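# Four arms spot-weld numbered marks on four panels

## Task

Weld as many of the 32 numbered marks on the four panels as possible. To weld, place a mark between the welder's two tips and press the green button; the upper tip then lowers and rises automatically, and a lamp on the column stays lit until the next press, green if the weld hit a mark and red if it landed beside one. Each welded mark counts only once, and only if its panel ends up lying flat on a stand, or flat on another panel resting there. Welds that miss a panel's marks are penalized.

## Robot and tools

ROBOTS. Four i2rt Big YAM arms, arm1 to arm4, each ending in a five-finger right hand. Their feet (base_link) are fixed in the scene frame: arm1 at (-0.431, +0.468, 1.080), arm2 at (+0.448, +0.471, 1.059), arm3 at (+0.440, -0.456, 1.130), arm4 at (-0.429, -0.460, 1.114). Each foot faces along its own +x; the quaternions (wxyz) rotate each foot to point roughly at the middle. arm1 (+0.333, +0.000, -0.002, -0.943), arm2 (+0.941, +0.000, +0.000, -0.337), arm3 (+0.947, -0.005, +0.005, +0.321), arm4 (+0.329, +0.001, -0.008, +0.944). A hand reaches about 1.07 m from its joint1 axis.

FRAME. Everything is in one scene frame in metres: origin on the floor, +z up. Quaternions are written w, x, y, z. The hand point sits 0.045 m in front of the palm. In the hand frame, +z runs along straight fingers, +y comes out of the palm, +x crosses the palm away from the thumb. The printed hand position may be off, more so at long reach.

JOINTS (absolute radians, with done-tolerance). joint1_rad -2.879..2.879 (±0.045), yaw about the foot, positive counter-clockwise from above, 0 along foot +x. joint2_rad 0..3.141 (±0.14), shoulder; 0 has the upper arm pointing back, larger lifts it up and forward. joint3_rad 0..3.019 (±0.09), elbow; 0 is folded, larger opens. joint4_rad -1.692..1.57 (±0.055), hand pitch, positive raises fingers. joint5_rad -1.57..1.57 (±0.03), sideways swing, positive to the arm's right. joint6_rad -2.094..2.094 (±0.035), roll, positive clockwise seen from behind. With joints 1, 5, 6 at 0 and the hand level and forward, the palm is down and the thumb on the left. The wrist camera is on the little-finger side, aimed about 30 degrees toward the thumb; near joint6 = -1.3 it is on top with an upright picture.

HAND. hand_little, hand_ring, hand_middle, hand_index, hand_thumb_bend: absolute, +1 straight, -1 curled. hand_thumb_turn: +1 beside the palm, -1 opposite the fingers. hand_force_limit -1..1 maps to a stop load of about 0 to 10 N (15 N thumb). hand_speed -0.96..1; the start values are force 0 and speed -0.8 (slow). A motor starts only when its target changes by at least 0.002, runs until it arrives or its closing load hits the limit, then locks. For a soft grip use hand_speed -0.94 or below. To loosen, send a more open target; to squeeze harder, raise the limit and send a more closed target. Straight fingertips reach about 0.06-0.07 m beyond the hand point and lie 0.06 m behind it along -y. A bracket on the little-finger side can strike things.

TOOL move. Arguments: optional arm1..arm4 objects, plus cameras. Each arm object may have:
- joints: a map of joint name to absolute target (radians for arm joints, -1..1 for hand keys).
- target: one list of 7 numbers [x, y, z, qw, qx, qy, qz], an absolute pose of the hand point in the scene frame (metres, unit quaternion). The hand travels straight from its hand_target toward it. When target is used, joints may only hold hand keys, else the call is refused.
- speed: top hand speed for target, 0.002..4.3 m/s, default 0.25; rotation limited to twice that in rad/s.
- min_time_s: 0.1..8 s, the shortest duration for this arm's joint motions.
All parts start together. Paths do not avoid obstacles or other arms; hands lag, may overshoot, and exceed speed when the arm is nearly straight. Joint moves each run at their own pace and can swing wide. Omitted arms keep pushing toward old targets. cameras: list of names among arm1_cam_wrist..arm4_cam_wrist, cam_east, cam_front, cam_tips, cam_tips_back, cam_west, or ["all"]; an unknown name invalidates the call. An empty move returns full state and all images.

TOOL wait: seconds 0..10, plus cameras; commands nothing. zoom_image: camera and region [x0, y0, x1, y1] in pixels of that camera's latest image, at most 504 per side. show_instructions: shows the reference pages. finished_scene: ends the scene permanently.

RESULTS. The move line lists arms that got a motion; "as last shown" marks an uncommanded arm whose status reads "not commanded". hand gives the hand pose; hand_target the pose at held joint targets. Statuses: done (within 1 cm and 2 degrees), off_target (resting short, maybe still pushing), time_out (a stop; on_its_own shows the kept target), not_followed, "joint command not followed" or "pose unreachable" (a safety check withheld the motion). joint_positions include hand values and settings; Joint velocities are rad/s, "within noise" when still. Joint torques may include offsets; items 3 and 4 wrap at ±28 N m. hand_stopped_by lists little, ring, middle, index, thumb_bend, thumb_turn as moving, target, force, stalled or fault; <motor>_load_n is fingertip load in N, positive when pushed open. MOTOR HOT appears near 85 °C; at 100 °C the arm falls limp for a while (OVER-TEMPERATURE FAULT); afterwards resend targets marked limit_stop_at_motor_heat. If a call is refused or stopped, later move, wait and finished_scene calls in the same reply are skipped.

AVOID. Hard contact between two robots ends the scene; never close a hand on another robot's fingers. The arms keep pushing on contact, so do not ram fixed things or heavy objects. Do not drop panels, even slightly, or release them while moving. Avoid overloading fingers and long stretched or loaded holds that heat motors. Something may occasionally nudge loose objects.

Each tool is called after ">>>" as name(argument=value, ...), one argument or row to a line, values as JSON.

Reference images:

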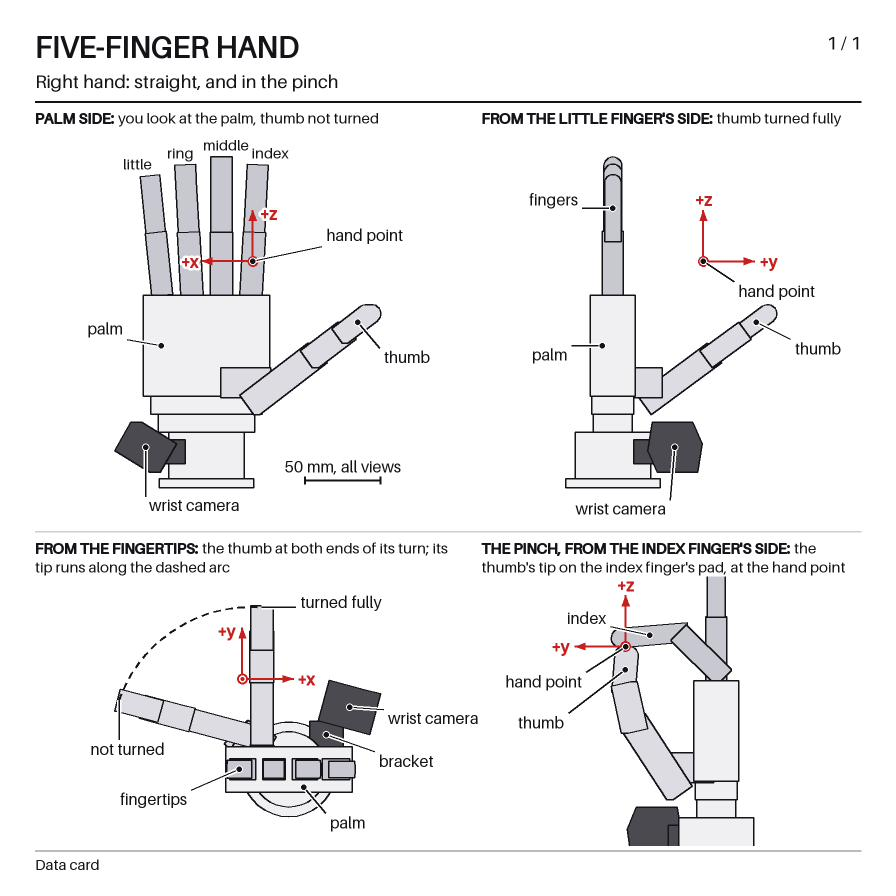

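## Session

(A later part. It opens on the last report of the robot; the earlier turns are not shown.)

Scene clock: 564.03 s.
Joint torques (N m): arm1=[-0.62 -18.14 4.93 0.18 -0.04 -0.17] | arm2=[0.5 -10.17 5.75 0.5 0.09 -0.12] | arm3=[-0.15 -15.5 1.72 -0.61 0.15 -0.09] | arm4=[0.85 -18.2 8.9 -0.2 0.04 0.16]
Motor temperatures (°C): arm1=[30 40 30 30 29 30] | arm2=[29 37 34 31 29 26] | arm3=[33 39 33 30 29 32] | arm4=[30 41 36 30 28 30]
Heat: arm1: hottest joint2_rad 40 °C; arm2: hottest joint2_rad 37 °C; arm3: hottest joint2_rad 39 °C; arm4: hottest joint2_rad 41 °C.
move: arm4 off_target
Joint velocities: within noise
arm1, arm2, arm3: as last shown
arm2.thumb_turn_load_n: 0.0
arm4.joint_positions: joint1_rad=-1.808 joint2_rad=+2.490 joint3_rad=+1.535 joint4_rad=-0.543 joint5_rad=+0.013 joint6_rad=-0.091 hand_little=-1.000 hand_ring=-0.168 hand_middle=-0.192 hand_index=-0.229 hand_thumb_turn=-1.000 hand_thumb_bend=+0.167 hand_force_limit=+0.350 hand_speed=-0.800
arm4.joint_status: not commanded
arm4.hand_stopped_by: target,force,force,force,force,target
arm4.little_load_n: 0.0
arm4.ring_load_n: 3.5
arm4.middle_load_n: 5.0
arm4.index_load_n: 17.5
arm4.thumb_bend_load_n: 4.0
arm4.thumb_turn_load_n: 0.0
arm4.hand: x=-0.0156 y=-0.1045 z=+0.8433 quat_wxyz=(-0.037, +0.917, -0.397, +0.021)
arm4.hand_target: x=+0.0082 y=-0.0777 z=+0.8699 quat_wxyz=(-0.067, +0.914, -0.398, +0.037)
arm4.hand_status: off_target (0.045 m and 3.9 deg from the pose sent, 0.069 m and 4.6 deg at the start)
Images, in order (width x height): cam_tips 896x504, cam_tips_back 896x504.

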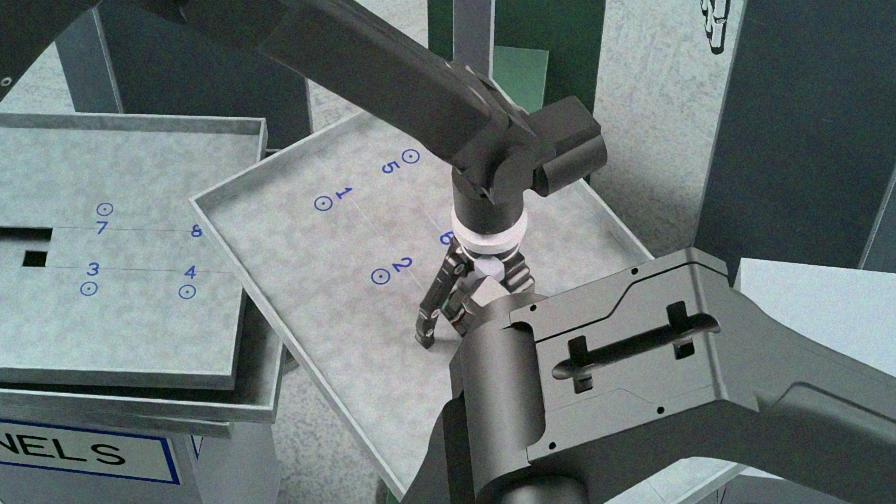

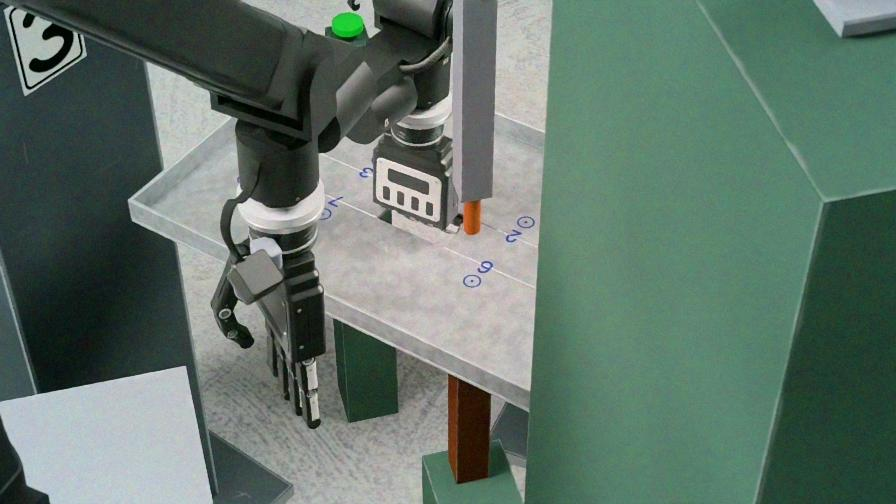

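>>> move(
  arm3={"target": [0.0446, -0.575, 0.803, 0, 0.598, 0.8018, 0], "speed": 0.12},
)

>>> wait(
  seconds=3.0,
  cameras=["cam_front","cam_tips"],
)

Scene clock: 565.40 s.
Joint torques (N m): arm1=[-0.56 -18.2 4.94 0.14 -0.04 -0.18] | arm2=[0.21 -10.23 5.82 0.51 0.09 -0.11] | arm3=[-0.09 -13.57 3.11 0.4 0.12 -0.09] | arm4=[0.79 -18.14 8.91 -0.2 0.04 0.16]
Motor temperatures (°C): arm1=[30 40 30 30 29 30] | arm2=[29 37 34 31 29 26] | arm3=[33 39 33 30 29 32] | arm4=[30 41 36 30 28 30]
Heat: arm1: hottest joint2_rad 40 °C; arm2: hottest joint2_rad 37 °C; arm3: hottest joint2_rad 39 °C; arm4: hottest joint2_rad 41 °C.
move: arm3 done
Joint velocities: within noise
arm1, arm2, arm4: as last shown
arm3.joint_positions: joint1_rad=+2.715 joint2_rad=+2.480 joint3_rad=+1.198 joint4_rad=-0.308 joint5_rad=+0.009 joint6_rad=-0.060 hand_little=-1.000 hand_ring=-1.000 hand_middle=-1.000 hand_index=+1.000 hand_thumb_turn=+1.000 hand_thumb_bend=+1.000 hand_force_limit=+0.600 hand_speed=+0.000
arm3.joint_status: not commanded
arm3.hand_stopped_by: target,target,target,target,target,target
arm3.little_load_n: 0.0
arm3.ring_load_n: 0.0
arm3.middle_load_n: 0.0
arm3.index_load_n: -2.0
arm3.thumb_bend_load_n: -0.5
arm3.thumb_turn_load_n: 0.0
arm3.hand: x=+0.0495 y=-0.5754 z=+0.8105 quat_wxyz=(+0.004, +0.599, +0.801, +0.003)
arm3.hand_target: x=+0.0446 y=-0.5749 z=+0.8032 quat_wxyz=(+0.000, +0.598, +0.802, +0.000)
arm3.hand_status: done (0.009 m and 0.6 deg from the pose sent, 0.022 m and 0.2 deg at the start)
arm4.ring_load_n: 4.0
arm4.thumb_bend_load_n: 4.5
pictures: none

Scene clock: 568.40 s.
Joint torques (N m): arm1=[-0.62 -18.2 4.94 0.16 -0.04 -0.17] | arm2=[0.56 -10.4 5.81 0.51 0.1 -0.12] | arm3=[-1.2 -13.63 3.36 0.57 0.11 -0.08] | arm4=[0.91 -18.14 8.87 -0.02 0.01 0.12]
Motor temperatures (°C): arm1=[30 40 30 30 29 30] | arm2=[29 37 34 31 29 26] | arm3=[33 39 33 30 29 32] | arm4=[30 41 36 30 28 30]
Heat: arm1: hottest joint2_rad 40 °C; arm2: hottest joint2_rad 37 °C; arm3: hottest joint2_rad 39 °C; arm4: hottest joint2_rad 41 °C.
Joint velocities: within noise
arm1.joint_positions: joint1_rad=+0.329 joint2_rad=+2.315 joint3_rad=+1.386 joint4_rad=-0.613 joint5_rad=+0.003 joint6_rad=+0.943 hand_little=+1.000 hand_ring=+1.000 hand_middle=+1.000 hand_index=+1.000 hand_thumb_turn=-1.000 hand_thumb_bend=-0.400 hand_force_limit=+0.400 hand_speed=-0.300
arm1.joint_status: not commanded
arm1.hand_stopped_by: target,target,target,target,target,target
arm1.little_load_n: 0.0
arm1.ring_load_n: 0.0
arm1.middle_load_n: 0.0
arm1.index_load_n: 0.0
arm1.thumb_bend_load_n: 0.0
arm1.thumb_turn_load_n: 0.0
arm1.hand: x=-0.6703 y=-0.0364 z=+0.8696 quat_wxyz=(-0.003, -0.684, -0.730, +0.015)
arm1.hand_target: x=-0.6677 y=-0.0241 z=+0.8602 quat_wxyz=(+0.000, -0.682, -0.731, +0.000)
arm1.hand_status: not commanded
arm2.joint_positions: joint1_rad=-1.608 joint2_rad=+1.650 joint3_rad=+0.846 joint4_rad=-0.781 joint5_rad=-0.003 joint6_rad=+0.647 hand_little=+1.000 hand_ring=+1.000 hand_middle=+1.000 hand_index=+1.000 hand_thumb_turn=-1.000 hand_thumb_bend=-0.450 hand_force_limit=+0.600 hand_speed=-0.400
arm2.joint_status: not commanded
arm2.hand_stopped_by: target,target,target,target,target,target
arm2.little_load_n: 0.0
arm2.ring_load_n: 0.0
arm2.middle_load_n: 0.0
arm2.index_load_n: 0.0
arm2.thumb_bend_load_n: 0.0
arm2.thumb_turn_load_n: 0.0
arm2.hand: x=+0.2605 y=+0.1675 z=+1.0185 quat_wxyz=(-0.002, -0.634, -0.774, -0.007)
arm2.hand_target: x=+0.2596 y=+0.1631 z=+1.0190 quat_wxyz=(+0.000, -0.627, -0.779, +0.000)
arm2.hand_status: not commanded
arm3.joint_positions: joint1_rad=+2.715 joint2_rad=+2.480 joint3_rad=+1.198 joint4_rad=-0.308 joint5_rad=+0.009 joint6_rad=-0.060 hand_little=-1.000 hand_ring=-1.000 hand_middle=-1.000 hand_index=+1.000 hand_thumb_turn=+1.000 hand_thumb_bend=+1.000 hand_force_limit=+0.600 hand_speed=+0.000
arm3.joint_status: not commanded
arm3.hand_stopped_by: target,target,target,target,target,target
arm3.little_load_n: 0.0
arm3.ring_load_n: 0.0
arm3.middle_load_n: 0.0
arm3.index_load_n: -2.0
arm3.thumb_bend_load_n: 0.0
arm3.thumb_turn_load_n: 0.0
arm3.hand: x=+0.0495 y=-0.5754 z=+0.8105 quat_wxyz=(+0.004, +0.599, +0.801, +0.003)
arm3.hand_target: x=+0.0446 y=-0.5749 z=+0.8032 quat_wxyz=(+0.000, +0.598, +0.802, +0.000)
arm3.hand_status: done (0.009 m and 0.6 deg from the pose sent, 0.022 m and 0.2 deg at the start)
arm4.joint_positions: joint1_rad=-1.808 joint2_rad=+2.489 joint3_rad=+1.535 joint4_rad=-0.548 joint5_rad=+0.013 joint6_rad=-0.089 hand_little=-1.000 hand_ring=-0.168 hand_middle=-0.192 hand_index=-0.229 hand_thumb_turn=-1.000 hand_thumb_bend=+0.167 hand_force_limit=+0.350 hand_speed=-0.800
arm4.joint_status: not commanded
arm4.hand_stopped_by: target,force,force,force,force,target
arm4.little_load_n: 0.0
arm4.ring_load_n: 4.0
arm4.middle_load_n: 5.0
arm4.index_load_n: 17.5
arm4.thumb_bend_load_n: 4.0
arm4.thumb_turn_load_n: 0.0
arm4.hand: x=-0.0159 y=-0.1048 z=+0.8442 quat_wxyz=(-0.035, +0.916, -0.398, +0.020)
arm4.hand_target: x=+0.0082 y=-0.0777 z=+0.8699 quat_wxyz=(-0.067, +0.914, -0.398, +0.037)
arm4.hand_status: not commanded
wait: 3.00 s; at rest by 0.63 s
Images, in order (width x height): cam_front 896x504, cam_tips 896x504.

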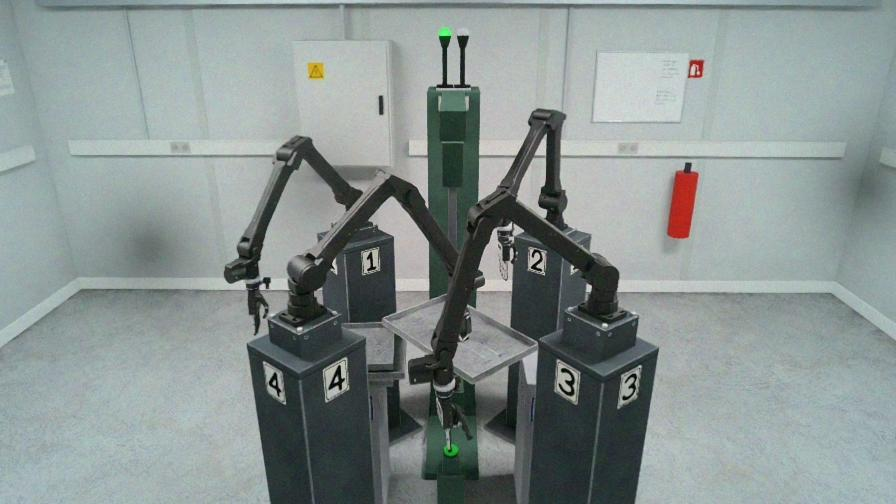

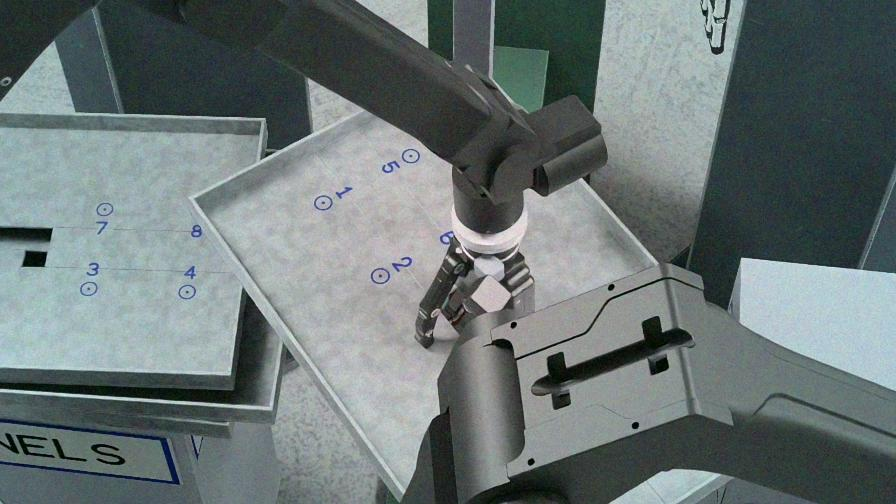

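>>> move(
  arm3={"target": [0.0446, -0.575, 0.832, 0, 0.598, 0.8018, 0], "speed": 0.15},
  arm4={"target": [-0.103, -0.154, 0.884, -0.0607, 0.9239, -0.3827, 0.029], "speed": 0.3},
)

>>> move(
  arm4={"target": [-0.211, -0.061, 0.884, -0.0613, 0.9455, -0.3256, 0.0244], "speed": 0.3},
)

>>> move(
  arm4={"target": [-0.125, 0.0028, 0.8725, -0.0655, 0.9537, -0.3007, 0.0234], "speed": 0.2},
  cameras=["cam_tips","cam_tips_back"],
)

Scene clock: 571.13 s.
Joint torques (N m): arm1=[-0.44 -18.2 4.97 0.17 -0.04 -0.17] | arm2=[0.21 -10.34 5.65 0.51 0.09 -0.1] | arm3=[0.56 -15.68 1.77 -0.7 0.13 -0.02] | arm4=[0.56 -16.5 4.89 0.18 -0.07 -0.01]
Motor temperatures (°C): arm1=[30 40 30 30 29 30] | arm2=[29 36 34 31 29 26] | arm3=[33 39 33 30 29 32] | arm4=[30 41 36 30 28 30]
Heat: arm1: hottest joint2_rad 40 °C; arm2: hottest joint2_rad 36 °C; arm3: hottest joint2_rad 39 °C; arm4: hottest joint2_rad 41 °C.
move: arm3 done; arm4 off_target
Joint velocities: within noise
arm1, arm2: as last shown
arm3.joint_positions: joint1_rad=+2.715 joint2_rad=+2.442 joint3_rad=+1.185 joint4_rad=-0.319 joint5_rad=+0.009 joint6_rad=-0.060 hand_little=-1.000 hand_ring=-1.000 hand_middle=-1.000 hand_index=+1.000 hand_thumb_turn=+1.000 hand_thumb_bend=+1.000 hand_force_limit=+0.600 hand_speed=+0.000
arm3.joint_status: not commanded
arm3.hand_stopped_by: target,target,target,target,target,target
arm3.little_load_n: 0.0
arm3.ring_load_n: 0.0
arm3.middle_load_n: 0.0
arm3.index_load_n: 0.0
arm3.thumb_bend_load_n: 0.0
arm3.thumb_turn_load_n: 0.0
arm3.hand: x=+0.0445 y=-0.5764 z=+0.8251 quat_wxyz=(+0.000, +0.599, +0.801, -0.002)
arm3.hand_target: x=+0.0445 y=-0.5750 z=+0.8319 quat_wxyz=(+0.000, +0.598, +0.802, +0.000)
arm3.hand_status: done (0.007 m and 0.2 deg from the pose sent, 0.022 m and 0.6 deg at the start)
arm4.joint_positions: joint1_rad=-1.787 joint2_rad=+2.299 joint3_rad=+1.090 joint4_rad=-0.321 joint5_rad=+0.006 joint6_rad=-0.089 hand_little=-1.000 hand_ring=-0.168 hand_middle=-0.192 hand_index=-0.229 hand_thumb_turn=-1.000 hand_thumb_bend=+0.167 hand_force_limit=+0.350 hand_speed=-0.800
arm4.joint_status: not commanded
arm4.hand_stopped_by: target,force,force,force,force,target
arm4.little_load_n: 0.0
arm4.ring_load_n: 4.0
arm4.middle_load_n: 5.0
arm4.index_load_n: 18.0
arm4.thumb_bend_load_n: 4.0
arm4.thumb_turn_load_n: 0.0
arm4.hand: x=-0.1269 y=-0.1792 z=+0.8600 quat_wxyz=(-0.025, +0.921, -0.389, +0.011)
arm4.hand_target: x=-0.1038 y=-0.1545 z=+0.8842 quat_wxyz=(-0.061, +0.922, -0.382, +0.029)
arm4.hand_status: off_target (0.042 m and 4.6 deg from the pose sent, 0.108 m and 3.6 deg at the start)
pictures: none

Scene clock: 572.50 s.
Joint torques (N m): arm1=[-0.5 -18.2 4.93 0.17 -0.05 -0.17] | arm2=[0.62 -10.11 5.76 0.57 0.1 -0.11] | arm3=[0.44 -16.21 1.63 -0.73 0.09 -0.09] | arm4=[-0.91 -15.74 5.68 -0.27 0.02 0.16]
Motor temperatures (°C): arm1=[30 40 30 30 29 30] | arm2=[29 36 34 31 29 26] | arm3=[33 39 33 30 29 32] | arm4=[30 41 36 30 28 30]
Heat: arm1: hottest joint2_rad 40 °C; arm2: hottest joint2_rad 36 °C; arm3: hottest joint2_rad 39 °C; arm4: hottest joint2_rad 41 °C.
move: arm4 off_target
Joint velocities: within noise
arm1, arm2, arm3: as last shown
arm1.index_load_n: 0.5
arm4.joint_positions: joint1_rad=-1.466 joint2_rad=+2.299 joint3_rad=+1.090 joint4_rad=-0.316 joint5_rad=+0.023 joint6_rad=+0.076 hand_little=-1.000 hand_ring=-0.168 hand_middle=-0.192 hand_index=-0.229 hand_thumb_turn=-1.000 hand_thumb_bend=+0.167 hand_force_limit=+0.350 hand_speed=-0.800
arm4.joint_status: not commanded
arm4.hand_stopped_by: target,force,force,force,force,target
arm4.little_load_n: 0.0
arm4.ring_load_n: 3.5
arm4.middle_load_n: 5.0
arm4.index_load_n: 18.0
arm4.thumb_bend_load_n: 4.0
arm4.thumb_turn_load_n: 0.0
arm4.hand: x=-0.2319 y=-0.0894 z=+0.8606 quat_wxyz=(-0.028, +0.948, -0.316, +0.016)
arm4.hand_target: x=-0.2114 y=-0.0618 z=+0.8843 quat_wxyz=(-0.061, +0.943, -0.325, +0.024)
arm4.hand_status: off_target (0.042 m and 4.1 deg from the pose sent, 0.147 m and 8.9 deg at the start)
pictures: none

Scene clock: 573.73 s.
Joint torques (N m): arm1=[-0.44 -18.2 4.96 0.17 -0.04 -0.17] | arm2=[0.26 -10.46 5.75 0.58 0.09 -0.13] | arm3=[-0.03 -15.74 1.58 -0.7 0.13 -0.09] | arm4=[-0.62 -17.49 7.75 -0.2 -0.08 -0.12]
Motor temperatures (°C): arm1=[30 40 30 30 29 30] | arm2=[29 36 34 31 29 26] | arm3=[33 39 33 30 29 32] | arm4=[30 41 36 30 28 30]
Heat: arm1: hottest joint2_rad 40 °C; arm2: hottest joint2_rad 36 °C; arm3: hottest joint2_rad 39 °C; arm4: hottest joint2_rad 41 °C.
move: arm4 off_target
Joint velocities: within noise
arm1, arm2, arm3: as last shown
arm1.little_load_n: 0.5
arm1.index_load_n: 0.0
arm4.joint_positions: joint1_rad=-1.530 joint2_rad=+2.446 joint3_rad=+1.443 joint4_rad=-0.504 joint5_rad=+0.011 joint6_rad=-0.010 hand_little=-1.000 hand_ring=-0.168 hand_middle=-0.192 hand_index=-0.229 hand_thumb_turn=-1.000 hand_thumb_bend=+0.167 hand_force_limit=+0.350 hand_speed=-0.800
arm4.joint_status: not commanded
arm4.hand_stopped_by: target,force,force,force,force,target
arm4.little_load_n: 0.0
arm4.ring_load_n: 4.0
arm4.middle_load_n: 5.0
arm4.index_load_n: 17.5
arm4.thumb_bend_load_n: 4.0
arm4.thumb_turn_load_n: 0.0
arm4.hand: x=-0.1455 y=-0.0207 z=+0.8495 quat_wxyz=(-0.037, +0.952, -0.305, +0.014)
arm4.hand_target: x=-0.1255 y=+0.0020 z=+0.8730 quat_wxyz=(-0.065, +0.951, -0.300, +0.024)
arm4.hand_status: off_target (0.039 m and 3.5 deg from the pose sent, 0.142 m and 4.7 deg at the start)
Images, in order (width x height): cam_tips 896x504, cam_tips_back 896x504.

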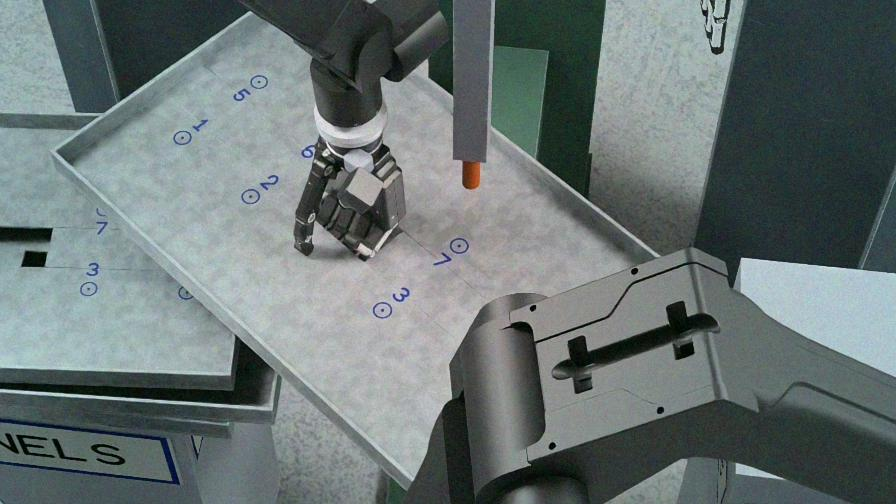

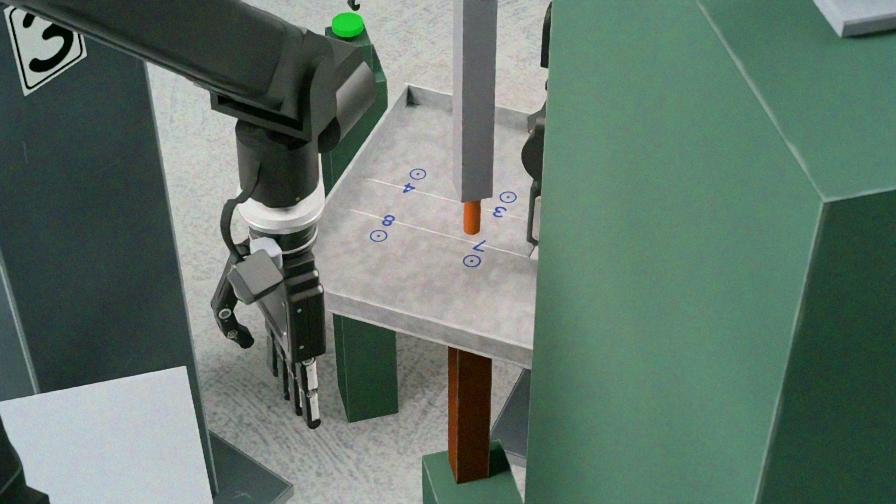

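>>> move(
  arm4={"target": [-0.1225, 0.0362, 0.8692, -0.0655, 0.9537, -0.3007, 0.0234], "speed": 0.1},
  cameras=["cam_tips","cam_tips_back"],
)

>>> zoom_image(
  camera="cam_tips",
  region=[400, 150, 540, 290],
)

>>> zoom_image(
  camera="cam_tips_back",
  region=[380, 180, 560, 360],
)

Scene clock: 575.10 s.
Joint torques (N m): arm1=[-0.44 -18.26 4.97 0.16 -0.04 -0.17] | arm2=[0.5 -10.52 5.82 0.66 0.09 -0.12] | arm3=[-0.26 -16.03 1.73 -0.69 0.11 -0.01] | arm4=[0.79 -17.85 9.22 -0.24 -0.04 0.13]
Motor temperatures (°C): arm1=[30 40 30 30 29 30] | arm2=[29 36 34 31 29 26] | arm3=[33 39 33 30 29 32] | arm4=[30 41 36 30 28 30]
Heat: arm1: hottest joint2_rad 40 °C; arm2: hottest joint2_rad 36 °C; arm3: hottest joint2_rad 39 °C; arm4: hottest joint2_rad 41 °C.
move: arm4 off_target
Joint velocities: within noise
arm1, arm2, arm3: as last shown
arm1.little_load_n: 0.0
arm4.joint_positions: joint1_rad=-1.516 joint2_rad=+2.492 joint3_rad=+1.544 joint4_rad=-0.563 joint5_rad=+0.013 joint6_rad=-0.007 hand_little=-1.000 hand_ring=-0.168 hand_middle=-0.192 hand_index=-0.229 hand_thumb_turn=-1.000 hand_thumb_bend=+0.167 hand_force_limit=+0.350 hand_speed=-0.800
arm4.joint_status: not commanded
arm4.hand_stopped_by: target,force,force,force,force,target
arm4.little_load_n: 0.0
arm4.ring_load_n: 3.0
arm4.middle_load_n: 4.5
arm4.index_load_n: 18.0
arm4.thumb_bend_load_n: 4.0
arm4.thumb_turn_load_n: 0.0
arm4.hand: x=-0.1370 y=+0.0036 z=+0.8464 quat_wxyz=(-0.035, +0.953, -0.300, +0.014)
arm4.hand_target: x=-0.1233 y=+0.0353 z=+0.8702 quat_wxyz=(-0.066, +0.951, -0.300, +0.023)
arm4.hand_status: off_target (0.042 m and 3.6 deg from the pose sent, 0.064 m and 3.5 deg at the start)
Images, in order (width x height): cam_tips 896x504, cam_tips_back 896x504.

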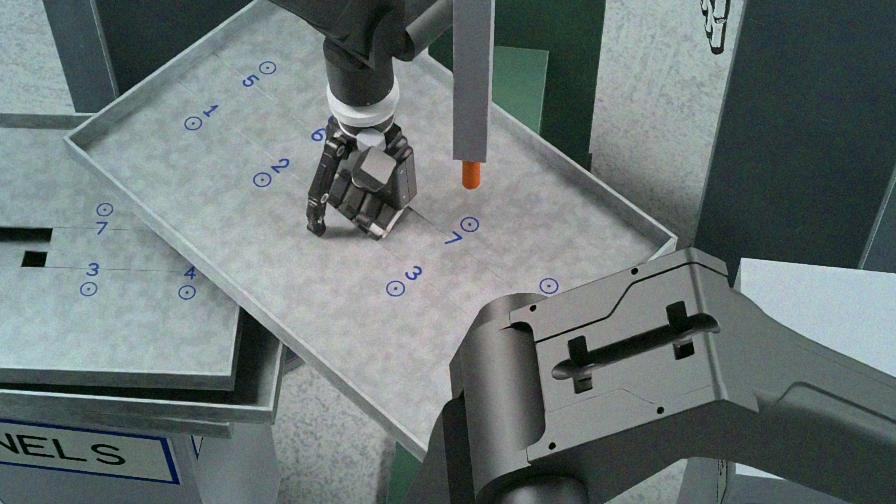

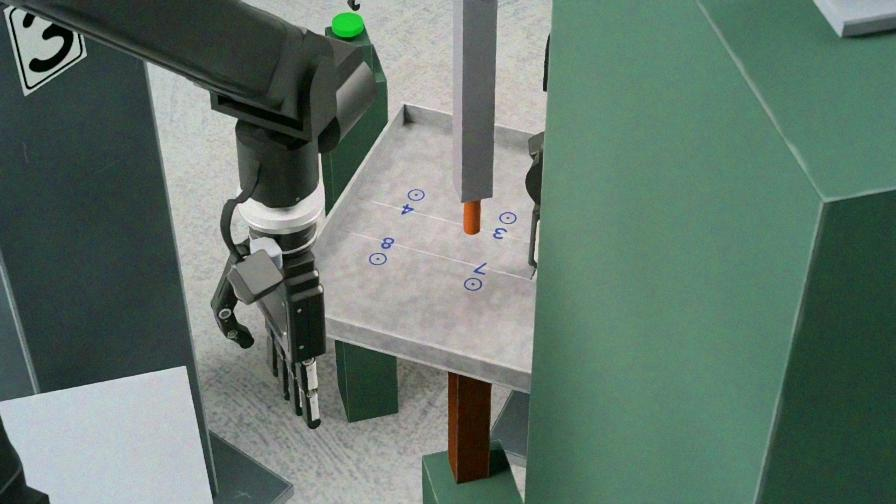

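Scaled by 3.600.

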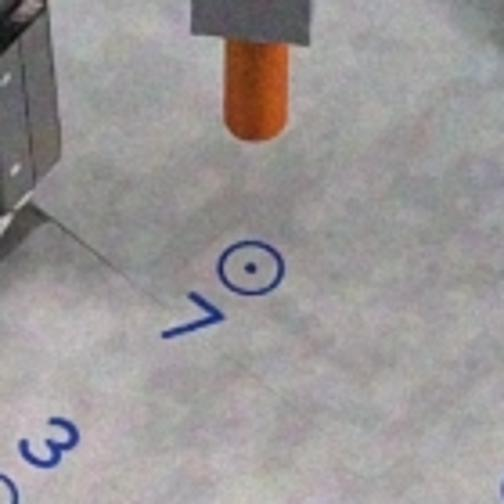

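Scaled by 2.800.

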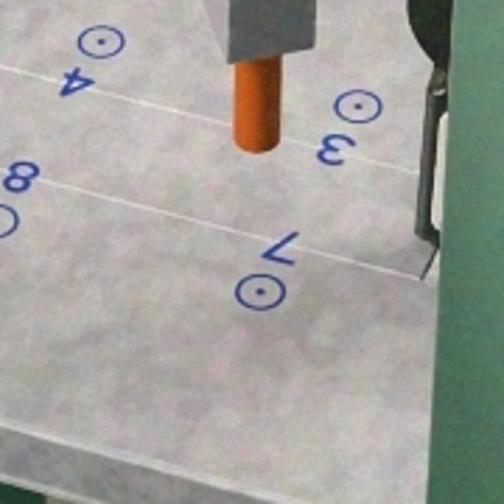

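>>> move(
  arm3={"target": [0.0446, -0.575, 0.803, 0, 0.598, 0.8018, 0], "speed": 0.12},
  arm4={"joints": {"joint6_rad": 0.04}, "min_time_s": 0.3},
  cameras=["cam_tips","cam_tips_back"],
)

>>> wait(
  seconds=3.0,
  cameras=["cam_front","cam_tips"],
)

Scene clock: 576.37 s.
Joint torques (N m): arm1=[-0.44 -18.2 4.92 0.12 -0.04 -0.17] | arm2=[0.32 -10.11 5.75 0.54 0.08 -0.14] | arm3=[-0.62 -13.27 3.08 0.5 0.13 -0.11] | arm4=[0.79 -17.73 9.25 -0.24 -0.04 0.2]
Motor temperatures (°C): arm1=[30 40 30 30 29 30] | arm2=[29 36 34 31 29 26] | arm3=[33 39 33 30 29 32] | arm4=[30 41 36 30 28 30]
Heat: arm1: hottest joint2_rad 40 °C; arm2: hottest joint2_rad 36 °C; arm3: hottest joint2_rad 39 °C; arm4: hottest joint2_rad 41 °C.
move: arm3 done; arm4 done
Joint velocities: within noise
arm1, arm2: as last shown
arm3.joint_positions: joint1_rad=+2.715 joint2_rad=+2.480 joint3_rad=+1.198 joint4_rad=-0.308 joint5_rad=+0.009 joint6_rad=-0.061 hand_little=-1.000 hand_ring=-1.000 hand_middle=-1.000 hand_index=+1.000 hand_thumb_turn=+1.000 hand_thumb_bend=+1.000 hand_force_limit=+0.600 hand_speed=+0.000
arm3.joint_status: not commanded
arm3.hand_stopped_by: target,target,target,target,target,target
arm3.little_load_n: 0.0
arm3.ring_load_n: 0.0
arm3.middle_load_n: 0.0
arm3.index_load_n: -1.5
arm3.thumb_bend_load_n: 0.0
arm3.thumb_turn_load_n: 0.0
arm3.hand: x=+0.0494 y=-0.5754 z=+0.8104 quat_wxyz=(+0.004, +0.598, +0.801, +0.003)
arm3.hand_target: x=+0.0447 y=-0.5749 z=+0.8032 quat_wxyz=(+0.000, +0.598, +0.802, +0.000)
arm3.hand_status: done (0.009 m and 0.6 deg from the pose sent, 0.022 m and 0.2 deg at the start)
arm4.joint_positions: joint1_rad=-1.516 joint2_rad=+2.492 joint3_rad=+1.544 joint4_rad=-0.563 joint5_rad=+0.013 joint6_rad=+0.024 hand_little=-1.000 hand_ring=-0.168 hand_middle=-0.192 hand_index=-0.229 hand_thumb_turn=-1.000 hand_thumb_bend=+0.167 hand_force_limit=+0.350 hand_speed=-0.800
arm4.joint_status: all done
arm4.hand_stopped_by: target,force,force,force,force,target
arm4.little_load_n: 0.0
arm4.ring_load_n: 2.5
arm4.middle_load_n: 4.5
arm4.index_load_n: 18.0
arm4.thumb_bend_load_n: 4.0
arm4.thumb_turn_load_n: 0.0
arm4.hand: x=-0.1379 y=+0.0054 z=+0.8465 quat_wxyz=(-0.035, +0.948, -0.315, +0.014)
arm4.hand_target: x=-0.1244 y=+0.0374 z=+0.8704 quat_wxyz=(-0.066, +0.946, -0.317, +0.022)
arm4.hand_status: not commanded
Images, in order (width x height): cam_tips 896x504, cam_tips_back 896x504.

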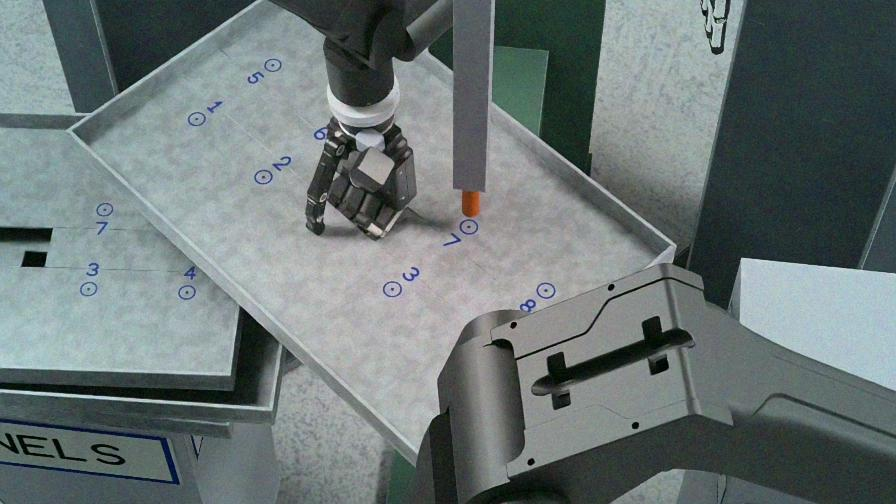

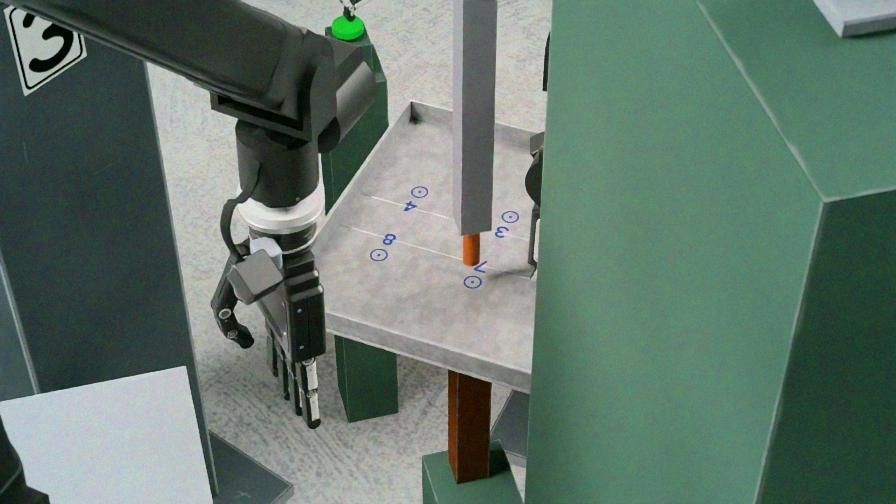

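Scene clock: 579.37 s.
Joint torques (N m): arm1=[-0.56 -18.2 4.94 0.14 -0.04 -0.17] | arm2=[0.21 -10.17 5.76 0.64 0.09 -0.11] | arm3=[-0.85 -13.74 3.17 0.17 0.12 -0.1] | arm4=[0.79 -18.14 8.94 -0.18 -0.2 0.17]
Motor temperatures (°C): arm1=[30 40 30 30 29 30] | arm2=[29 36 33 31 29 26] | arm3=[33 39 33 30 29 32] | arm4=[30 40 36 30 28 30]
Heat: arm1: hottest joint2_rad 40 °C; arm2: hottest joint2_rad 36 °C; arm3: hottest joint2_rad 39 °C; arm4: hottest joint2_rad 40 °C.
Joint velocities: within noise
arm1.joint_positions: joint1_rad=+0.329 joint2_rad=+2.315 joint3_rad=+1.386 joint4_rad=-0.613 joint5_rad=+0.003 joint6_rad=+0.943 hand_little=+1.000 hand_ring=+1.000 hand_middle=+1.000 hand_index=+1.000 hand_thumb_turn=-1.000 hand_thumb_bend=-0.400 hand_force_limit=+0.400 hand_speed=-0.300
arm1.joint_status: not commanded
arm1.hand_stopped_by: target,target,target,target,target,target
arm1.little_load_n: 0.0
arm1.ring_load_n: 0.0
arm1.middle_load_n: 0.0
arm1.index_load_n: 0.0
arm1.thumb_bend_load_n: 0.0
arm1.thumb_turn_load_n: 0.0
arm1.hand: x=-0.6703 y=-0.0364 z=+0.8696 quat_wxyz=(-0.003, -0.684, -0.730, +0.015)
arm1.hand_target: x=-0.6677 y=-0.0241 z=+0.8602 quat_wxyz=(+0.000, -0.682, -0.731, +0.000)
arm1.hand_status: not commanded
arm2.joint_positions: joint1_rad=-1.608 joint2_rad=+1.650 joint3_rad=+0.846 joint4_rad=-0.781 joint5_rad=-0.003 joint6_rad=+0.647 hand_little=+1.000 hand_ring=+1.000 hand_middle=+1.000 hand_index=+1.000 hand_thumb_turn=-1.000 hand_thumb_bend=-0.450 hand_force_limit=+0.600 hand_speed=-0.400
arm2.joint_status: not commanded
arm2.hand_stopped_by: target,target,target,target,target,target
arm2.little_load_n: 0.0
arm2.ring_load_n: 0.0
arm2.middle_load_n: 0.0
arm2.index_load_n: 0.0
arm2.thumb_bend_load_n: 0.0
arm2.thumb_turn_load_n: 0.0
arm2.hand: x=+0.2605 y=+0.1675 z=+1.0185 quat_wxyz=(-0.002, -0.634, -0.774, -0.007)
arm2.hand_target: x=+0.2596 y=+0.1631 z=+1.0190 quat_wxyz=(+0.000, -0.627, -0.779, +0.000)
arm2.hand_status: not commanded
arm3.joint_positions: joint1_rad=+2.715 joint2_rad=+2.480 joint3_rad=+1.198 joint4_rad=-0.308 joint5_rad=+0.009 joint6_rad=-0.061 hand_little=-1.000 hand_ring=-1.000 hand_middle=-1.000 hand_index=+1.000 hand_thumb_turn=+1.000 hand_thumb_bend=+1.000 hand_force_limit=+0.600 hand_speed=+0.000
arm3.joint_status: not commanded
arm3.hand_stopped_by: target,target,target,target,target,target
arm3.little_load_n: 0.0
arm3.ring_load_n: 0.0
arm3.middle_load_n: 0.0
arm3.index_load_n: -2.0
arm3.thumb_bend_load_n: 0.0
arm3.thumb_turn_load_n: 0.0
arm3.hand: x=+0.0494 y=-0.5754 z=+0.8104 quat_wxyz=(+0.004, +0.598, +0.801, +0.003)
arm3.hand_target: x=+0.0447 y=-0.5749 z=+0.8032 quat_wxyz=(+0.000, +0.598, +0.802, +0.000)
arm3.hand_status: done (0.009 m and 0.6 deg from the pose sent, 0.022 m and 0.2 deg at the start)
arm4.joint_positions: joint1_rad=-1.516 joint2_rad=+2.496 joint3_rad=+1.547 joint4_rad=-0.565 joint5_rad=+0.016 joint6_rad=+0.025 hand_little=-1.000 hand_ring=-0.168 hand_middle=-0.192 hand_index=-0.229 hand_thumb_turn=-1.000 hand_thumb_bend=+0.167 hand_force_limit=+0.350 hand_speed=-0.800
arm4.joint_status: all done
arm4.hand_stopped_by: target,force,force,force,force,target
arm4.little_load_n: 0.5
arm4.ring_load_n: 0.5
arm4.middle_load_n: 4.5
arm4.index_load_n: 18.5
arm4.thumb_bend_load_n: 4.0
arm4.thumb_turn_load_n: 0.0
arm4.hand: x=-0.1377 y=+0.0046 z=+0.8446 quat_wxyz=(-0.033, +0.948, -0.316, +0.015)
arm4.hand_target: x=-0.1245 y=+0.0374 z=+0.8703 quat_wxyz=(-0.066, +0.946, -0.317, +0.022)
arm4.hand_status: not commanded
wait: 3.00 s; at rest by 0.63 s
Images, in order (width x height): cam_front 896x504, cam_tips 896x504.

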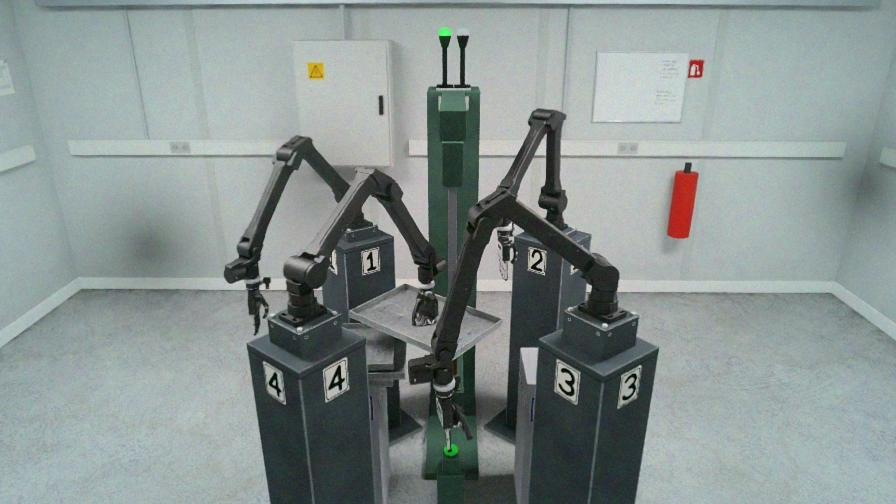

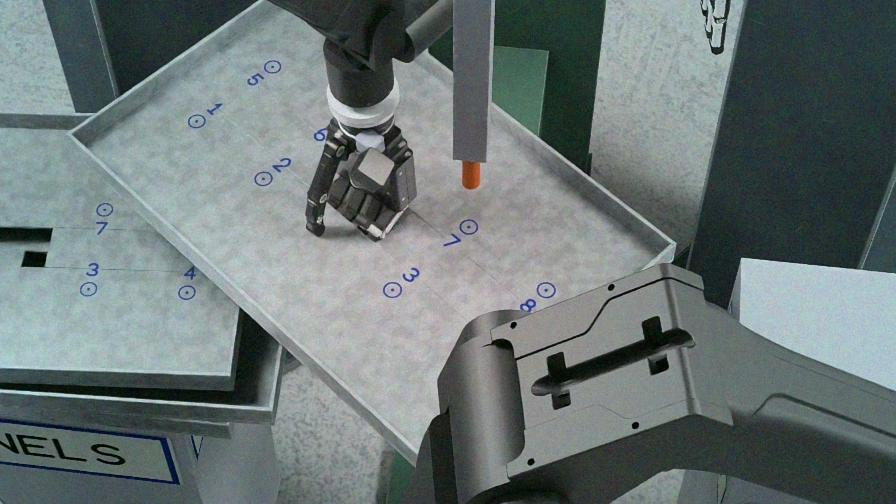

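>>> move(
  arm3={"target": [0.0446, -0.575, 0.832, 0, 0.598, 0.8018, 0], "speed": 0.15},
  arm4={"target": [-0.204, 0.0646, 0.8725, -0.0699, 0.9537, -0.3007, 0.0172], "speed": 0.2},
)

>>> move(
  arm4={"target": [-0.2101, 0.095, 0.8715, -0.0699, 0.9537, -0.3007, 0.0172], "speed": 0.1},
  cameras=["cam_tips","cam_tips_back"],
)

>>> zoom_image(
  camera="cam_tips",
  region=[400, 150, 540, 290],
)

>>> zoom_image(
  camera="cam_tips_back",
  region=[380, 180, 560, 360],
)

Scene clock: 580.93 s.
Joint torques (N m): arm1=[-0.62 -18.14 4.94 0.16 -0.04 -0.17] | arm2=[0.32 -10.46 5.67 0.5 0.11 -0.12] | arm3=[0.15 -15.56 1.81 -0.69 0.11 -0.11] | arm4=[-1.44 -19.66 5.48 0.32 -0.32 0.19]
Motor temperatures (°C): arm1=[30 40 30 30 29 30] | arm2=[29 36 33 31 29 26] | arm3=[33 39 33 30 29 32] | arm4=[30 40 36 30 28 30]
Heat: arm1: hottest joint2_rad 40 °C; arm2: hottest joint2_rad 36 °C; arm3: hottest joint2_rad 39 °C; arm4: hottest joint2_rad 40 °C.
move: arm3 done; arm4 off_target
Joint velocities: within noise
arm1, arm2: as last shown
arm2.thumb_bend_load_n: -0.5
arm3.joint_positions: joint1_rad=+2.715 joint2_rad=+2.442 joint3_rad=+1.184 joint4_rad=-0.319 joint5_rad=+0.009 joint6_rad=-0.061 hand_little=-1.000 hand_ring=-1.000 hand_middle=-1.000 hand_index=+1.000 hand_thumb_turn=+1.000 hand_thumb_bend=+1.000 hand_force_limit=+0.600 hand_speed=+0.000
arm3.joint_status: not commanded
arm3.hand_stopped_by: target,target,target,target,target,target
arm3.little_load_n: 0.0
arm3.ring_load_n: 0.0
arm3.middle_load_n: 0.0
arm3.index_load_n: 0.0
arm3.thumb_bend_load_n: 0.0
arm3.thumb_turn_load_n: 0.0
arm3.hand: x=+0.0446 y=-0.5763 z=+0.8252 quat_wxyz=(+0.000, +0.598, +0.801, -0.002)
arm3.hand_target: x=+0.0446 y=-0.5749 z=+0.8319 quat_wxyz=(+0.000, +0.598, +0.802, +0.000)
arm3.hand_status: done (0.007 m and 0.2 deg from the pose sent, 0.022 m and 0.6 deg at the start)
arm4.joint_positions: joint1_rad=-1.359 joint2_rad=+2.489 joint3_rad=+1.511 joint4_rad=-0.534 joint5_rad=+0.023 joint6_rad=+0.124 hand_little=-1.000 hand_ring=-0.169 hand_middle=-0.192 hand_index=-0.229 hand_thumb_turn=-1.000 hand_thumb_bend=+0.167 hand_force_limit=+0.350 hand_speed=-0.800
arm4.joint_status: not commanded
arm4.hand_stopped_by: target,force,force,force,force,target
arm4.little_load_n: -0.5
arm4.ring_load_n: 0.0
arm4.middle_load_n: 2.0
arm4.index_load_n: 21.5
arm4.thumb_bend_load_n: 5.0
arm4.thumb_turn_load_n: 1.0
arm4.hand: x=-0.2204 y=+0.0409 z=+0.8411 quat_wxyz=(-0.035, +0.957, -0.287, +0.015)
arm4.hand_target: x=-0.2042 y=+0.0639 z=+0.8723 quat_wxyz=(-0.070, +0.951, -0.300, +0.017)
arm4.hand_status: off_target (0.043 m and 4.3 deg from the pose sent, 0.094 m and 4.6 deg at the start)
pictures: none

Scene clock: 582.10 s.
Joint torques (N m): arm1=[-0.5 -18.08 4.93 0.16 -0.05 -0.17] | arm2=[0.44 -10.46 5.76 0.55 0.09 -0.12] | arm3=[-0.32 -15.21 1.65 -0.62 0.12 -0.01] | arm4=[0.79 -18.08 9.33 -0.24 -0.09 0.17]
Motor temperatures (°C): arm1=[30 40 30 30 29 30] | arm2=[29 36 33 31 29 26] | arm3=[33 39 33 30 29 32] | arm4=[30 40 36 30 28 30]
Heat: arm1: hottest joint2_rad 40 °C; arm2: hottest joint2_rad 36 °C; arm3: hottest joint2_rad 39 °C; arm4: hottest joint2_rad 40 °C.
move: arm4 off_target
Joint velocities: within noise
arm1, arm2, arm3: as last shown
arm2.little_load_n: 0.5
arm2.thumb_bend_load_n: 0.0
arm4.joint_positions: joint1_rad=-1.351 joint2_rad=+2.501 joint3_rad=+1.566 joint4_rad=-0.575 joint5_rad=+0.020 joint6_rad=+0.156 hand_little=-1.000 hand_ring=-0.168 hand_middle=-0.192 hand_index=-0.229 hand_thumb_turn=-1.000 hand_thumb_bend=+0.167 hand_force_limit=+0.350 hand_speed=-0.800
arm4.joint_status: not commanded
arm4.hand_stopped_by: target,force,force,force,force,target
arm4.little_load_n: 0.0
arm4.ring_load_n: 2.0
arm4.middle_load_n: 4.5
arm4.index_load_n: 19.0
arm4.thumb_bend_load_n: 4.0
arm4.thumb_turn_load_n: 0.0
arm4.hand: x=-0.2187 y=+0.0592 z=+0.8468 quat_wxyz=(-0.037, +0.953, -0.299, +0.013)
arm4.hand_target: x=-0.2109 y=+0.0938 z=+0.8726 quat_wxyz=(-0.070, +0.951, -0.300, +0.017)
arm4.hand_status: off_target (0.044 m and 3.8 deg from the pose sent, 0.063 m and 4.3 deg at the start)
Images, in order (width x height): cam_tips 896x504, cam_tips_back 896x504.

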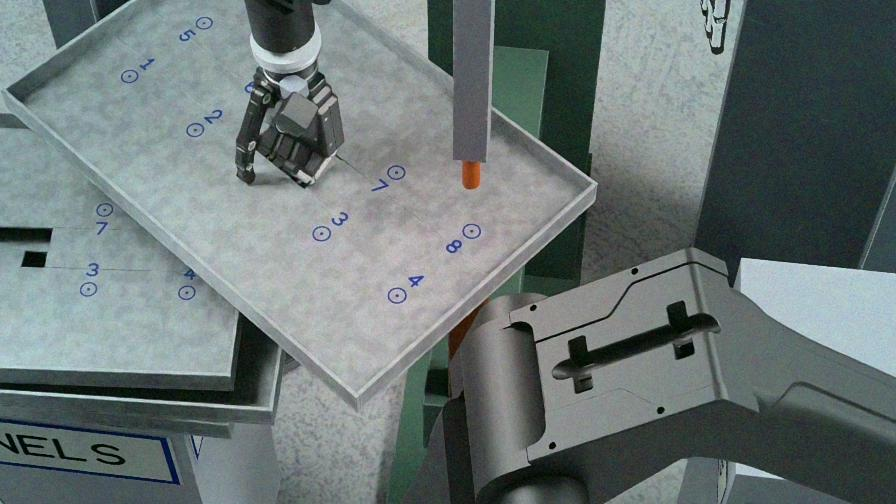

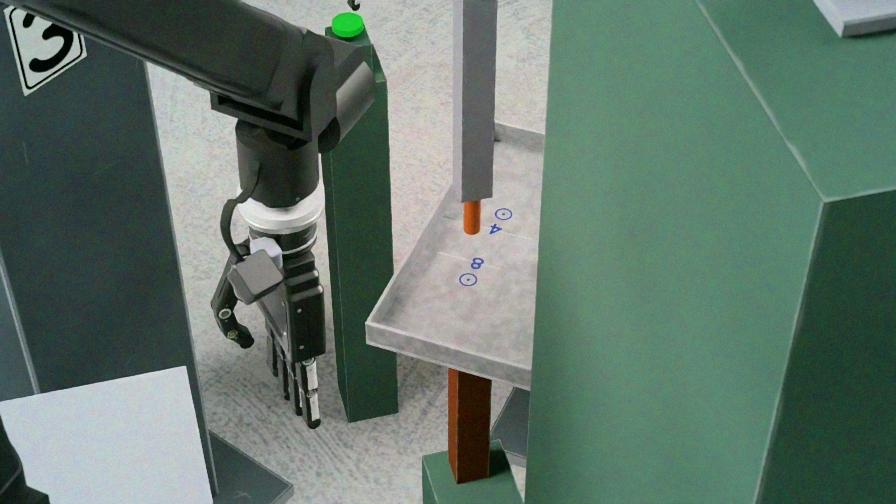

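Scaled by 3.600.

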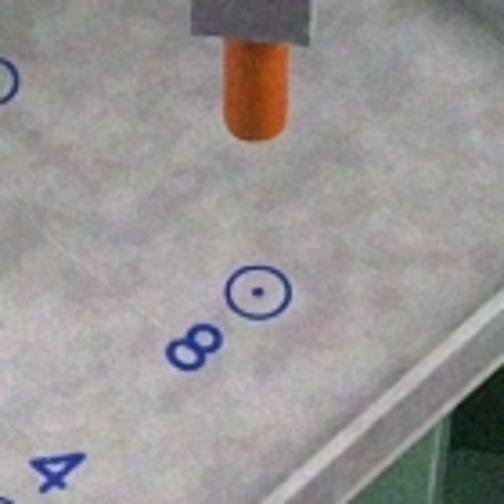

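Scaled by 2.800.

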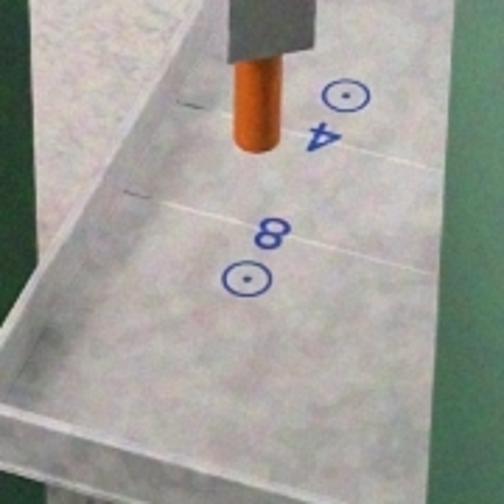

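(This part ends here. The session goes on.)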